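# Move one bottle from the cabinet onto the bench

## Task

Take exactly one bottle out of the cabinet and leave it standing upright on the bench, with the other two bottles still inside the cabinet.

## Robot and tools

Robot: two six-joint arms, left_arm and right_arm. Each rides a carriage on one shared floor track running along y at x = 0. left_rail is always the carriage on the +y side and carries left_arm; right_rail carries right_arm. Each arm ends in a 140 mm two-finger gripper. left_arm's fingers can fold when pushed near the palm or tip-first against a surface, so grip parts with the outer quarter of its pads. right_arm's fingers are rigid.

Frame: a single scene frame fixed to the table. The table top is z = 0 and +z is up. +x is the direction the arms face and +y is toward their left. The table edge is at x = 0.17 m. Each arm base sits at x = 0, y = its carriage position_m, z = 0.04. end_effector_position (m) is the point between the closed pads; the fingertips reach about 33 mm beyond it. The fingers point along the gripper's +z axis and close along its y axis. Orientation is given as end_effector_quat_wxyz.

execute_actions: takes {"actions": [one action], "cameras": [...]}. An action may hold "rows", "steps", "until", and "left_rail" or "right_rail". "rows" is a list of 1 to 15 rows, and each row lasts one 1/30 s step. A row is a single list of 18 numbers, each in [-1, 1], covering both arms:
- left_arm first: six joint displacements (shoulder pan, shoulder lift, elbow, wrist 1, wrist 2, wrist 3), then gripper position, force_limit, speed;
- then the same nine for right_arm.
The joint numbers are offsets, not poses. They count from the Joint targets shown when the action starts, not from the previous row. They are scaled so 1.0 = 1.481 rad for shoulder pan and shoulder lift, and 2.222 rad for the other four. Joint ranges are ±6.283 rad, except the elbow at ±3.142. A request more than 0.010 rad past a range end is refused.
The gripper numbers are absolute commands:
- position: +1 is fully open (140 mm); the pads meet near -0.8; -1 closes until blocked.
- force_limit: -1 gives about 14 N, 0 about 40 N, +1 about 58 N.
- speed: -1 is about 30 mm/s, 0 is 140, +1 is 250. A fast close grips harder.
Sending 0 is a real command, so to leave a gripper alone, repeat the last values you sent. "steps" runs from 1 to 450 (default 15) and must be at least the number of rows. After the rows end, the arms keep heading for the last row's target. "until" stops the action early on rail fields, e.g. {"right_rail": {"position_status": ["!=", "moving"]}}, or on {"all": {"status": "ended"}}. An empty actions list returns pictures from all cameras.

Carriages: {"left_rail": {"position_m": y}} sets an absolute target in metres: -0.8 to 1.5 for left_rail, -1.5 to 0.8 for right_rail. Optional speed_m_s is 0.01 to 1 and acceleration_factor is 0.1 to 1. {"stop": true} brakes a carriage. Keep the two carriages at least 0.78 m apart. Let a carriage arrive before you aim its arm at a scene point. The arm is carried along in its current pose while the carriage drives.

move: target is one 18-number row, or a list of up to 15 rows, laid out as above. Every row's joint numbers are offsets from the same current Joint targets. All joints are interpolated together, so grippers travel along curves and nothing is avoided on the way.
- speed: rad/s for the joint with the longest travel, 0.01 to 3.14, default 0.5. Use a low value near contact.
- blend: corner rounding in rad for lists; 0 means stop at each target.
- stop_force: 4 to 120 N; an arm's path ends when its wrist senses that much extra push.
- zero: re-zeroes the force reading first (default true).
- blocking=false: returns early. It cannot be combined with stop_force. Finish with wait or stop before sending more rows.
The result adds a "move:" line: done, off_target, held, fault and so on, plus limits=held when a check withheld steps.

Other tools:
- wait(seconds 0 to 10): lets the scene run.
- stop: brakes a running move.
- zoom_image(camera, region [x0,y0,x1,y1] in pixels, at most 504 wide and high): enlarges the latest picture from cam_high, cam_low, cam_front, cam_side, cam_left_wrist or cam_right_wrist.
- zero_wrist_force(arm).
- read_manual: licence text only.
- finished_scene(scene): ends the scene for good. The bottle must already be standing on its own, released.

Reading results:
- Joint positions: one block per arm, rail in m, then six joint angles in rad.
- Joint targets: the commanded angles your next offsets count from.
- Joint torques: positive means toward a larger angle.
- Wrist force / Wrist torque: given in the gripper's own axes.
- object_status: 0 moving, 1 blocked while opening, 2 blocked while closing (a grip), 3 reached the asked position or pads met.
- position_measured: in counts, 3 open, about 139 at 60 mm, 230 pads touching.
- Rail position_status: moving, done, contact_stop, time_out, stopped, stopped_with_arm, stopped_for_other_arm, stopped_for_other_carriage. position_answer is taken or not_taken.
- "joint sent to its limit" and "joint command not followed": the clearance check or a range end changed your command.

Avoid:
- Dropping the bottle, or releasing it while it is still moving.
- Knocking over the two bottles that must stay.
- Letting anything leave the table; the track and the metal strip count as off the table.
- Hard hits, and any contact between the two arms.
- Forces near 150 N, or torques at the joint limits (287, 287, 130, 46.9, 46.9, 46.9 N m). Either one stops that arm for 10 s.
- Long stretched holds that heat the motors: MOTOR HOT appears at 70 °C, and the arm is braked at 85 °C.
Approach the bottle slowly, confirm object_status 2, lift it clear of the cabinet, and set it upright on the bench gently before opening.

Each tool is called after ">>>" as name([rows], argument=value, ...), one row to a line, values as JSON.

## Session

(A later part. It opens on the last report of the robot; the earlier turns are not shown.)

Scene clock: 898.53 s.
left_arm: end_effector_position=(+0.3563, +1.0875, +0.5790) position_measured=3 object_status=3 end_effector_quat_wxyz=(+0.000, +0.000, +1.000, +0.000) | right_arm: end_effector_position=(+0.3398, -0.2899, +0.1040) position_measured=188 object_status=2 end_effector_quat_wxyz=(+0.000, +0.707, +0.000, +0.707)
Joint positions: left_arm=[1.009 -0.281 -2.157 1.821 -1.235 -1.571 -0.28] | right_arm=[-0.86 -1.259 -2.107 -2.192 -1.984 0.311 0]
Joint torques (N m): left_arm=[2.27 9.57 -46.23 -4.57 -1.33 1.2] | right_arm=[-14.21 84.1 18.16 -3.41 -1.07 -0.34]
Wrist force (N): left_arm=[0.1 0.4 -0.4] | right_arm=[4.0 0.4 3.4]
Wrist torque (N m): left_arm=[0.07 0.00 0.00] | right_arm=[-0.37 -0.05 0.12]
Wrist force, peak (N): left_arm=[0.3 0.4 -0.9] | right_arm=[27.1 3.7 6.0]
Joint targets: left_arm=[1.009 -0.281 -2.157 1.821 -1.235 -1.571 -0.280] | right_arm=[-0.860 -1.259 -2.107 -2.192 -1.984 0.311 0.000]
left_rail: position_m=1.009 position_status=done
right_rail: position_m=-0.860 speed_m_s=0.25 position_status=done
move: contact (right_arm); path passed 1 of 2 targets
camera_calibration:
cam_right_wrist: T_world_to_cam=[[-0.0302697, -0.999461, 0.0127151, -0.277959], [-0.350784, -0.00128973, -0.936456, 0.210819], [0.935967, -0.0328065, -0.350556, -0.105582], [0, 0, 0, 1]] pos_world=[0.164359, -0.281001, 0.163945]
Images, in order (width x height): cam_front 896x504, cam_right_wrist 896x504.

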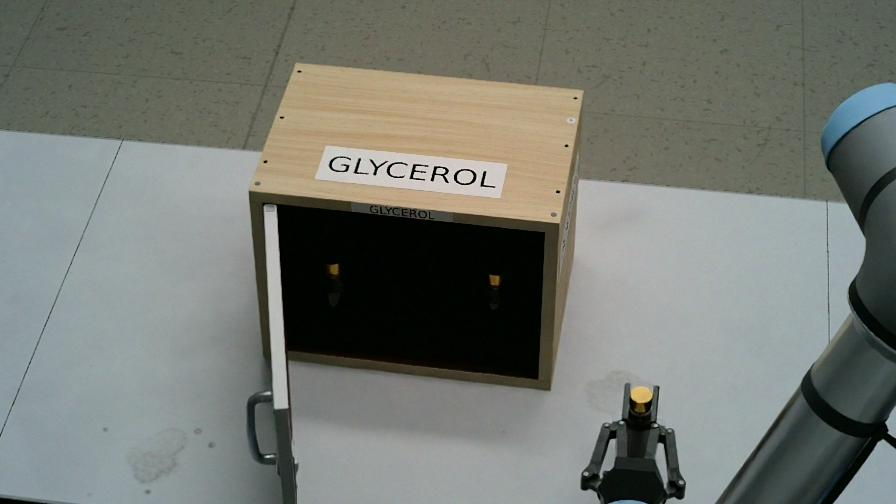

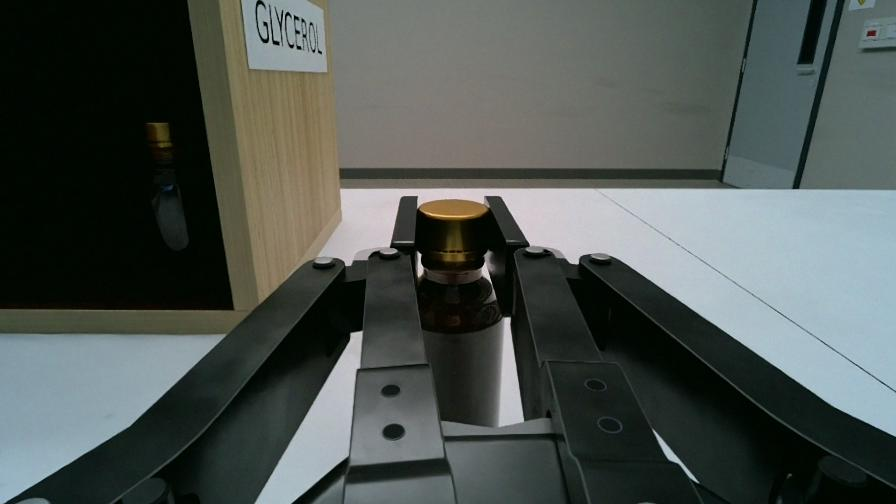

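>>> move([
  [0,0,0,0,0,0,1,1,1,0,0,0,0,0,0,-0.1,-0.1,-1],
  [0,0,0,0,0,0,1,1,1,0.11346,-0.00529,0.008,-0.00456,0.07598,0,-0.1,-0.1,-1],
  [0,0,0,0,0,0,1,1,1,0.11346,0.31356,0.09761,-0.30668,0.07598,0,-0.1,-0.1,-1],
], blend=[0, 0.04, 0], speed=[0.1, 0.12, 0.5], cameras=["cam_front", "cam_side", "cam_right_wrist"])

Scene clock: 934.87 s.
left_arm: end_effector_position=(+0.3563, +1.0875, +0.5790) position_measured=3 object_status=3 end_effector_quat_wxyz=(+0.000, +0.000, +1.000, +0.000) | right_arm: end_effector_position=(+0.2401, -0.2899, +0.4498) position_measured=141 object_status=3 end_effector_quat_wxyz=(+0.000, +0.707, +0.000, +0.707)
Joint positions: left_arm=[1.009 -0.281 -2.157 1.821 -1.235 -1.571 -0.28] | right_arm=[-0.86 -1.091 -1.643 -1.975 -2.665 0.48 0]
Joint torques (N m): left_arm=[1.61 9.61 -46.01 -4.87 -0.97 0.86] | right_arm=[20.91 68.44 47.9 -4.45 1.24 -0.07]
Wrist force (N): left_arm=[0.2 0.1 -1.0] | right_arm=[2.5 0.1 2.7]
Wrist torque (N m): left_arm=[0.02 -0.05 0.00] | right_arm=[-0.31 -0.07 0.13]
Wrist force, peak (N): left_arm=[0.1 0.6 -0.9] | right_arm=[4.4 1.0 3.2]
Joint targets: left_arm=[1.009 -0.281 -2.157 1.821 -1.235 -1.571 -0.280] | right_arm=[-0.860 -1.091 -1.643 -1.975 -2.666 0.480 0.000]
left_rail: position_m=1.009 position_status=done
right_rail: position_m=-0.860 speed_m_s=0.25 position_status=done
move: done
camera_calibration:
cam_right_wrist: T_world_to_cam=[[-0.0310318, -0.999438, 0.0126705, -0.285195], [-0.350686, -0.000983963, -0.936493, 0.499864], [0.935979, -0.0335044, -0.350458, 0.108749], [0, 0, 0, 1]] pos_world=[0.0646587, -0.280899, 0.509844]
Images, in order (width x height): cam_front 896x504, cam_side 896x504, cam_right_wrist 896x504.

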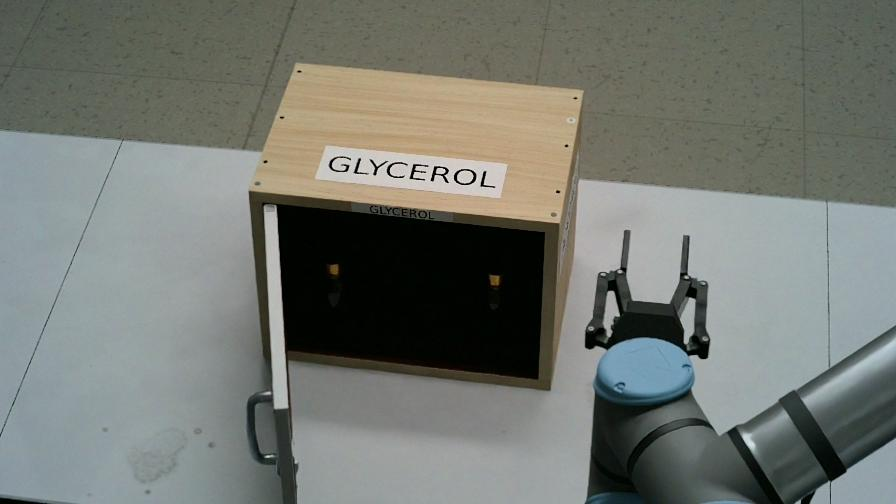

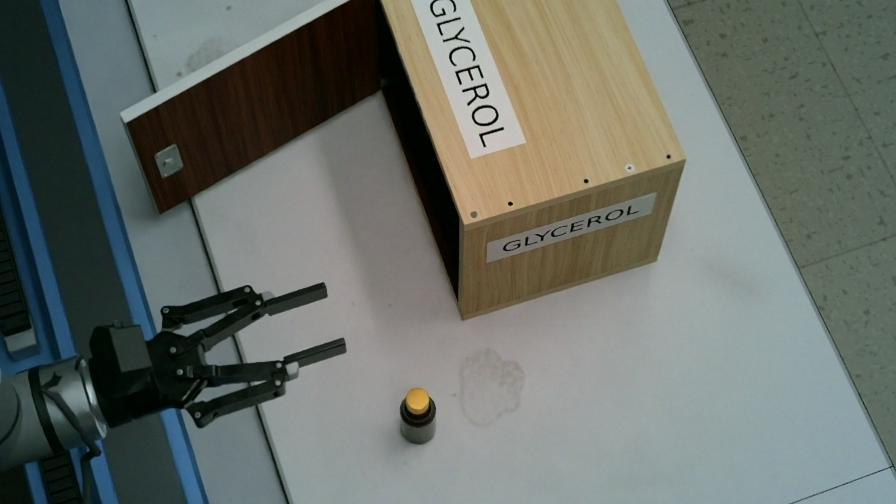

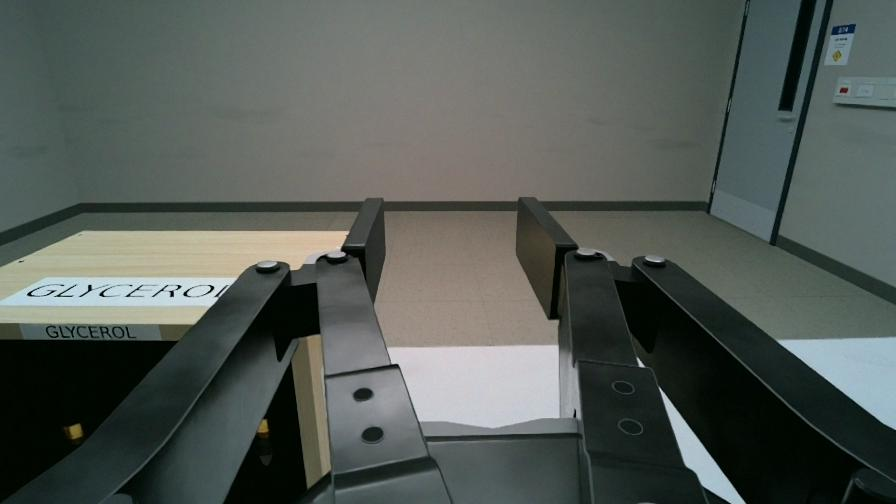

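>>> execute_actions([
  {"rows": [[0,0,0,0,0,0,1,1,1,0,0,0,0,0,0,-0.8,-0.1,-0.5]], "right_rail": {"position_m": -0.55, "speed_m_s": 0.4, "acceleration_factor": 0.4}, "steps": 150, "until": {"right_rail": {"position_status": ["!=", "moving"]}}},
])

Scene clock: 943.17 s.
left_arm: end_effector_position=(+0.3563, +1.0875, +0.5790) position_measured=3 object_status=3 end_effector_quat_wxyz=(+0.000, +0.000, +1.000, +0.000) | right_arm: end_effector_position=(+0.2401, +0.0200, +0.4500) position_measured=229 object_status=3 end_effector_quat_wxyz=(+0.000, +0.707, +0.000, +0.707)
Joint positions: left_arm=[1.009 -0.281 -2.157 1.821 -1.235 -1.571 -0.28] | right_arm=[-0.55 -1.091 -1.643 -1.975 -2.666 0.48 0]
Joint torques (N m): left_arm=[0.47 10.59 -45.73 -4.51 -0.73 1.2] | right_arm=[14.11 43.01 38.58 -0.68 -0.95 -0.33]
Wrist force (N): left_arm=[0.1 0.1 -0.3] | right_arm=[2.4 0.2 3.0]
Wrist torque (N m): left_arm=[0.02 -0.01 0.00] | right_arm=[-0.29 -0.07 0.13]
Wrist force, peak (N): left_arm=[0.3 0.5 -1.0] | right_arm=[2.4 1.8 3.0]
Joint targets: left_arm=[1.009 -0.281 -2.157 1.821 -1.235 -1.571 -0.280] | right_arm=[-0.550 -1.091 -1.643 -1.975 -2.666 0.480 0.000]
left_rail: position_m=1.009 position_status=done
right_rail: position_m=-0.550 speed_m_s=0.40 position_status=done

>>> move([
  [0,0,0,0,0,0,1,1,1,-0.19788,-0.54831,0.54898,-0.18315,0.30003,0,-0.8,-0.1,-0.5],
  [0,0,0,0,0,0,1,1,1,-0.19788,-0.61471,0.4609,-0.05082,0.30003,0,-0.8,-0.1,-0.5],
], blend=[0.05, 0], speed=[0.7, 0.4], cameras=["cam_front", "cam_side", "cam_right_wrist"])

Scene clock: 1020.23 s.
left_arm: end_effector_position=(+0.3563, +1.0875, +0.5790) position_measured=3 object_status=3 end_effector_quat_wxyz=(+0.000, +0.000, +1.000, +0.000) | right_arm: end_effector_position=(+0.1724, +0.2294, +0.2381) position_measured=229 object_status=3 end_effector_quat_wxyz=(+0.326, +0.627, -0.327, +0.627)
Joint positions: left_arm=[1.009 -0.281 -2.157 1.821 -1.235 -1.571 -0.28] | right_arm=[-0.55 -1.384 -2.553 -0.95 -2.779 1.147 0]
Joint torques (N m): left_arm=[0.03 10.12 -45.91 -4.42 -1.01 1.1] | right_arm=[-19.52 97.38 33.66 0.02 1.97 -0.37]
Wrist force (N): left_arm=[0.0 0.0 -0.8] | right_arm=[1.9 0.5 3.2]
Wrist torque (N m): left_arm=[-0.01 0.00 0.00] | right_arm=[-0.30 0.05 0.07]
Wrist force, peak (N): left_arm=[0.1 0.5 -1.0] | right_arm=[1.5 2.3 3.8]
Joint targets: left_arm=[1.009 -0.281 -2.157 1.821 -1.235 -1.571 -0.280] | right_arm=[-0.550 -1.384 -2.554 -0.951 -2.779 1.147 0.000]
left_rail: position_m=1.009 position_status=done
right_rail: position_m=-0.550 speed_m_s=0.40 position_status=done
move: done
camera_calibration:
cam_right_wrist: T_world_to_cam=[[-0.836378, -0.548016, 0.0122516, 0.269828], [-0.201903, 0.287209, -0.936347, 0.186547], [0.509614, -0.785614, -0.350861, 0.361333], [0, 0, 0, 1]] pos_world=[0.0792026, 0.37816, 0.298145]
Images, in order (width x height): cam_front 896x504, cam_side 896x504, cam_right_wrist 896x504.

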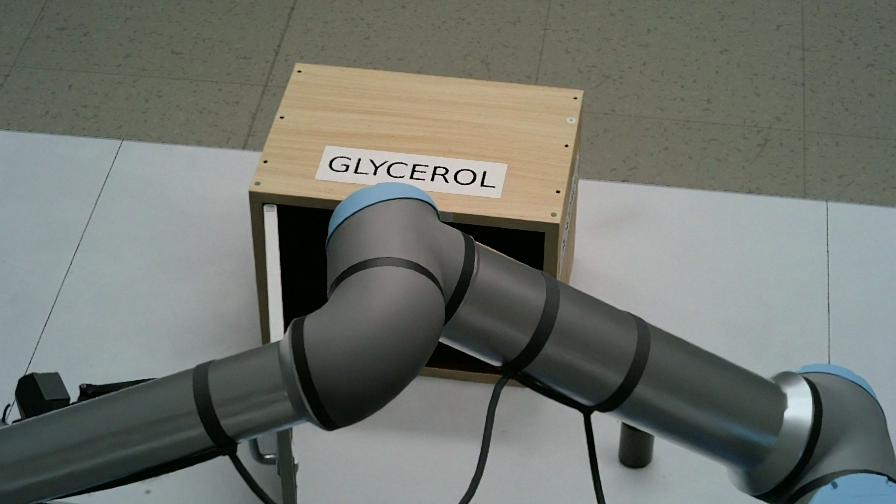

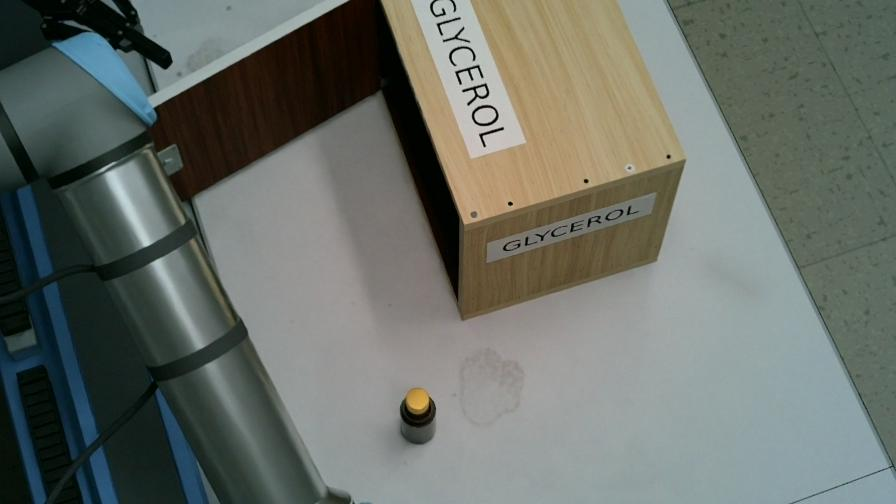

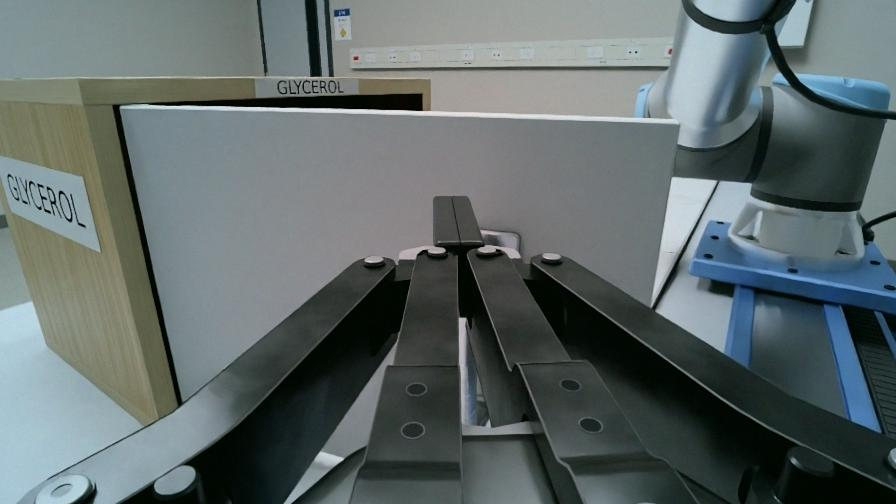

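>>> move([
  [0,0,0,0,0,0,1,1,1,-0.01684,0.0594,-0.07624,0.03702,-0.01135,0,-0.8,-0.1,-0.5],
  [0,0,0,0,0,0,1,1,1,0.02362,0.17309,-0.21992,0.10492,-0.07863,0,-0.8,-0.1,-0.5],
  [0,0,0,0,0,0,1,1,1,0.05324,0.27549,-0.34421,0.16096,-0.15315,0,-0.8,-0.1,-0.5],
  [0,0,0,0,0,0,1,1,1,0.06196,0.36523,-0.44741,0.20434,-0.23374,0,-0.8,-0.1,-0.5],
  [0,0,0,0,0,0,1,1,1,0.04183,0.4402,-0.52803,0.235,-0.3257,0,-0.8,-0.1,-0.5],
  [0,0,0,0,0,0,1,1,1,-0.01895,0.49922,-0.58676,0.25439,-0.44476,0,-0.8,-0.1,-0.5],
], blend=[0.02, 0.03, 0.03, 0.03, 0.03, 0], speed=[0.15, 0.25, 0.25, 0.25, 0.22, 0.1], stop_force=35, cameras=["cam_front", "cam_side", "cam_right_wrist"])

Scene clock: 1039.90 s.
left_arm: end_effector_position=(+0.3563, +1.0875, +0.5790) position_measured=3 object_status=3 end_effector_quat_wxyz=(+0.000, +0.000, +1.000, +0.000) | right_arm: end_effector_position=(+0.4349, -0.0378, +0.2383) position_measured=229 object_status=3 end_effector_quat_wxyz=(-0.001, +0.707, -0.001, +0.707)
Joint positions: left_arm=[1.009 -0.281 -2.157 1.821 -1.235 -1.571 -0.28] | right_arm=[-0.55 -1.412 -1.814 -2.254 -2.213 0.159 0]
Joint torques (N m): left_arm=[0.73 9.81 -46.15 -4.32 -1.03 1.13] | right_arm=[-32.44 67.94 16.82 2.99 -2.83 -0.24]
Wrist force (N): left_arm=[0.4 0.1 -0.7] | right_arm=[10.3 3.2 -23.5]
Wrist torque (N m): left_arm=[0.01 -0.07 0.00] | right_arm=[-0.53 0.36 0.06]
Wrist force, peak (N): left_arm=[0.2 0.4 -1.1] | right_arm=[10.8 3.6 -23.5]
Joint targets: left_arm=[1.009 -0.281 -2.157 1.821 -1.235 -1.571 -0.280] | right_arm=[-0.550 -1.412 -1.814 -2.254 -2.213 0.159 0.000]
left_rail: position_m=1.009 position_status=done
right_rail: position_m=-0.550 speed_m_s=0.40 position_status=done
move: done
camera_calibration:
cam_right_wrist: T_world_to_cam=[[-0.0306277, -0.999469, 0.0111508, -0.024359], [-0.351023, 0.000309917, -0.936367, 0.370479], [0.935866, -0.032593, -0.350846, -0.139184], [0, 0, 0, 1]] pos_world=[0.259558, -0.0289973, 0.298344]
Images, in order (width x height): cam_front 896x504, cam_side 896x504, cam_right_wrist 896x504.

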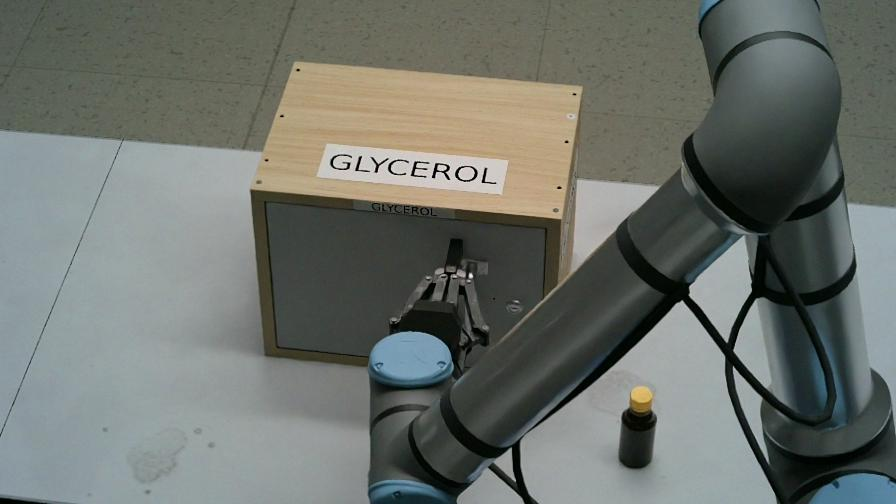

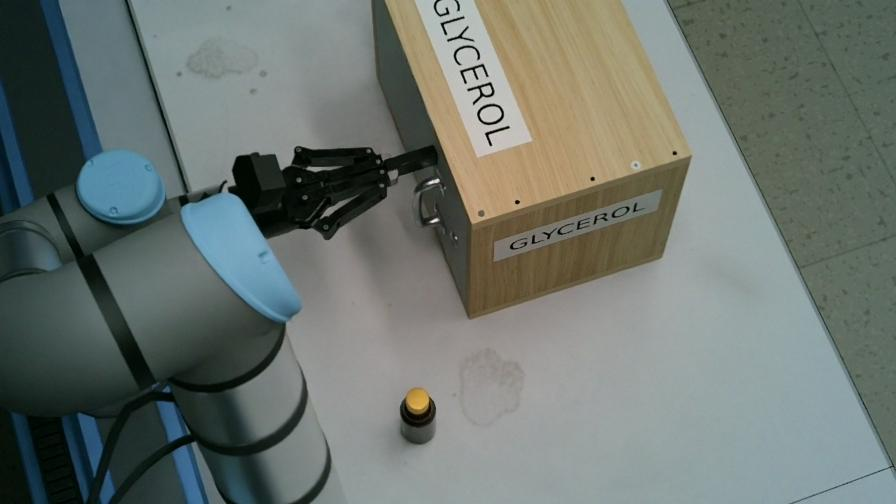

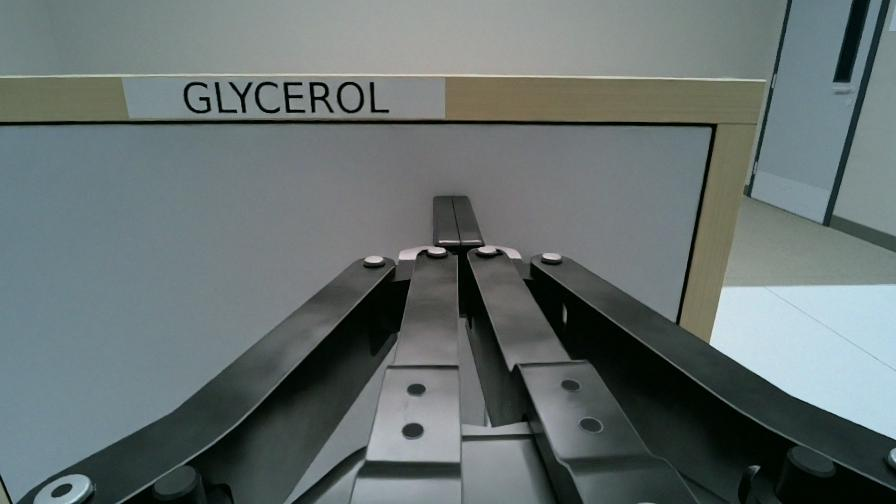

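>>> move(target=[0,0,0,0,0,0,1,1,1,0.14107,0.00731,-0.00768,0.00183,0.09393,0,-0.8,-0.1,-0.5], speed=0.2, cameras=["cam_front", "cam_side"])

Scene clock: 1049.43 s.
left_arm: end_effector_position=(+0.3563, +1.0875, +0.5790) position_measured=3 object_status=3 end_effector_quat_wxyz=(+0.000, +0.000, +1.000, +0.000) | right_arm: end_effector_position=(+0.3302, -0.0382, +0.2379) position_measured=229 object_status=3 end_effector_quat_wxyz=(+0.000, +0.707, +0.000, +0.707)
Joint positions: left_arm=[1.009 -0.281 -2.157 1.821 -1.235 -1.571 -0.28] | right_arm=[-0.55 -1.203 -1.803 -2.271 -2.209 0.367 0]
Joint torques (N m): left_arm=[0.39 12.63 -45.76 -4.64 -1.34 1.64] | right_arm=[21.83 67.12 19.44 1.97 1.79 -0.28]
Wrist force (N): left_arm=[0.3 0.2 -0.7] | right_arm=[2.1 0.5 3.1]
Wrist torque (N m): left_arm=[0.04 -0.05 0.00] | right_arm=[-0.24 0.03 0.09]
Wrist force, peak (N): left_arm=[0.1 0.5 -1.0] | right_arm=[10.6 3.4 -24.0]
Joint targets: left_arm=[1.009 -0.281 -2.157 1.821 -1.235 -1.571 -0.280] | right_arm=[-0.550 -1.203 -1.803 -2.271 -2.209 0.367 0.000]
left_rail: position_m=1.009 position_status=done
right_rail: position_m=-0.550 speed_m_s=0.40 position_status=done
move: done
Images, in order (width x height): cam_front 896x504, cam_side 896x504.

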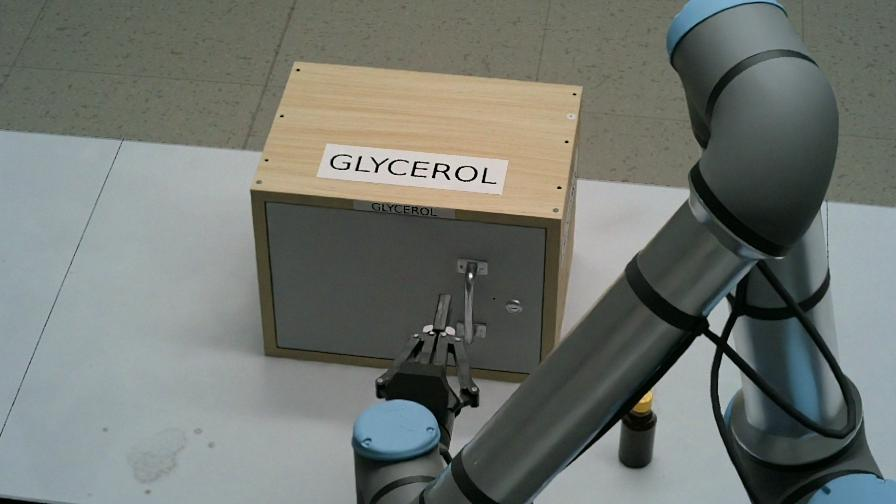

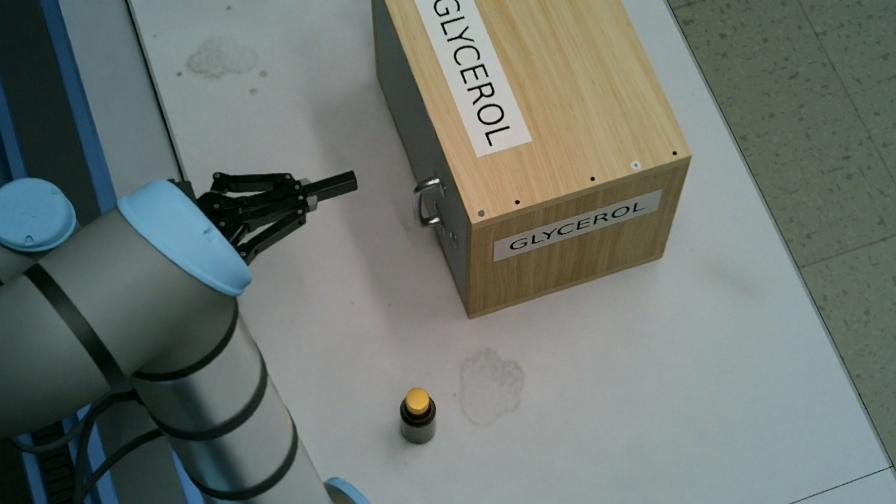

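>>> finished_scene(scene=1)

The scene is finished: the task was done.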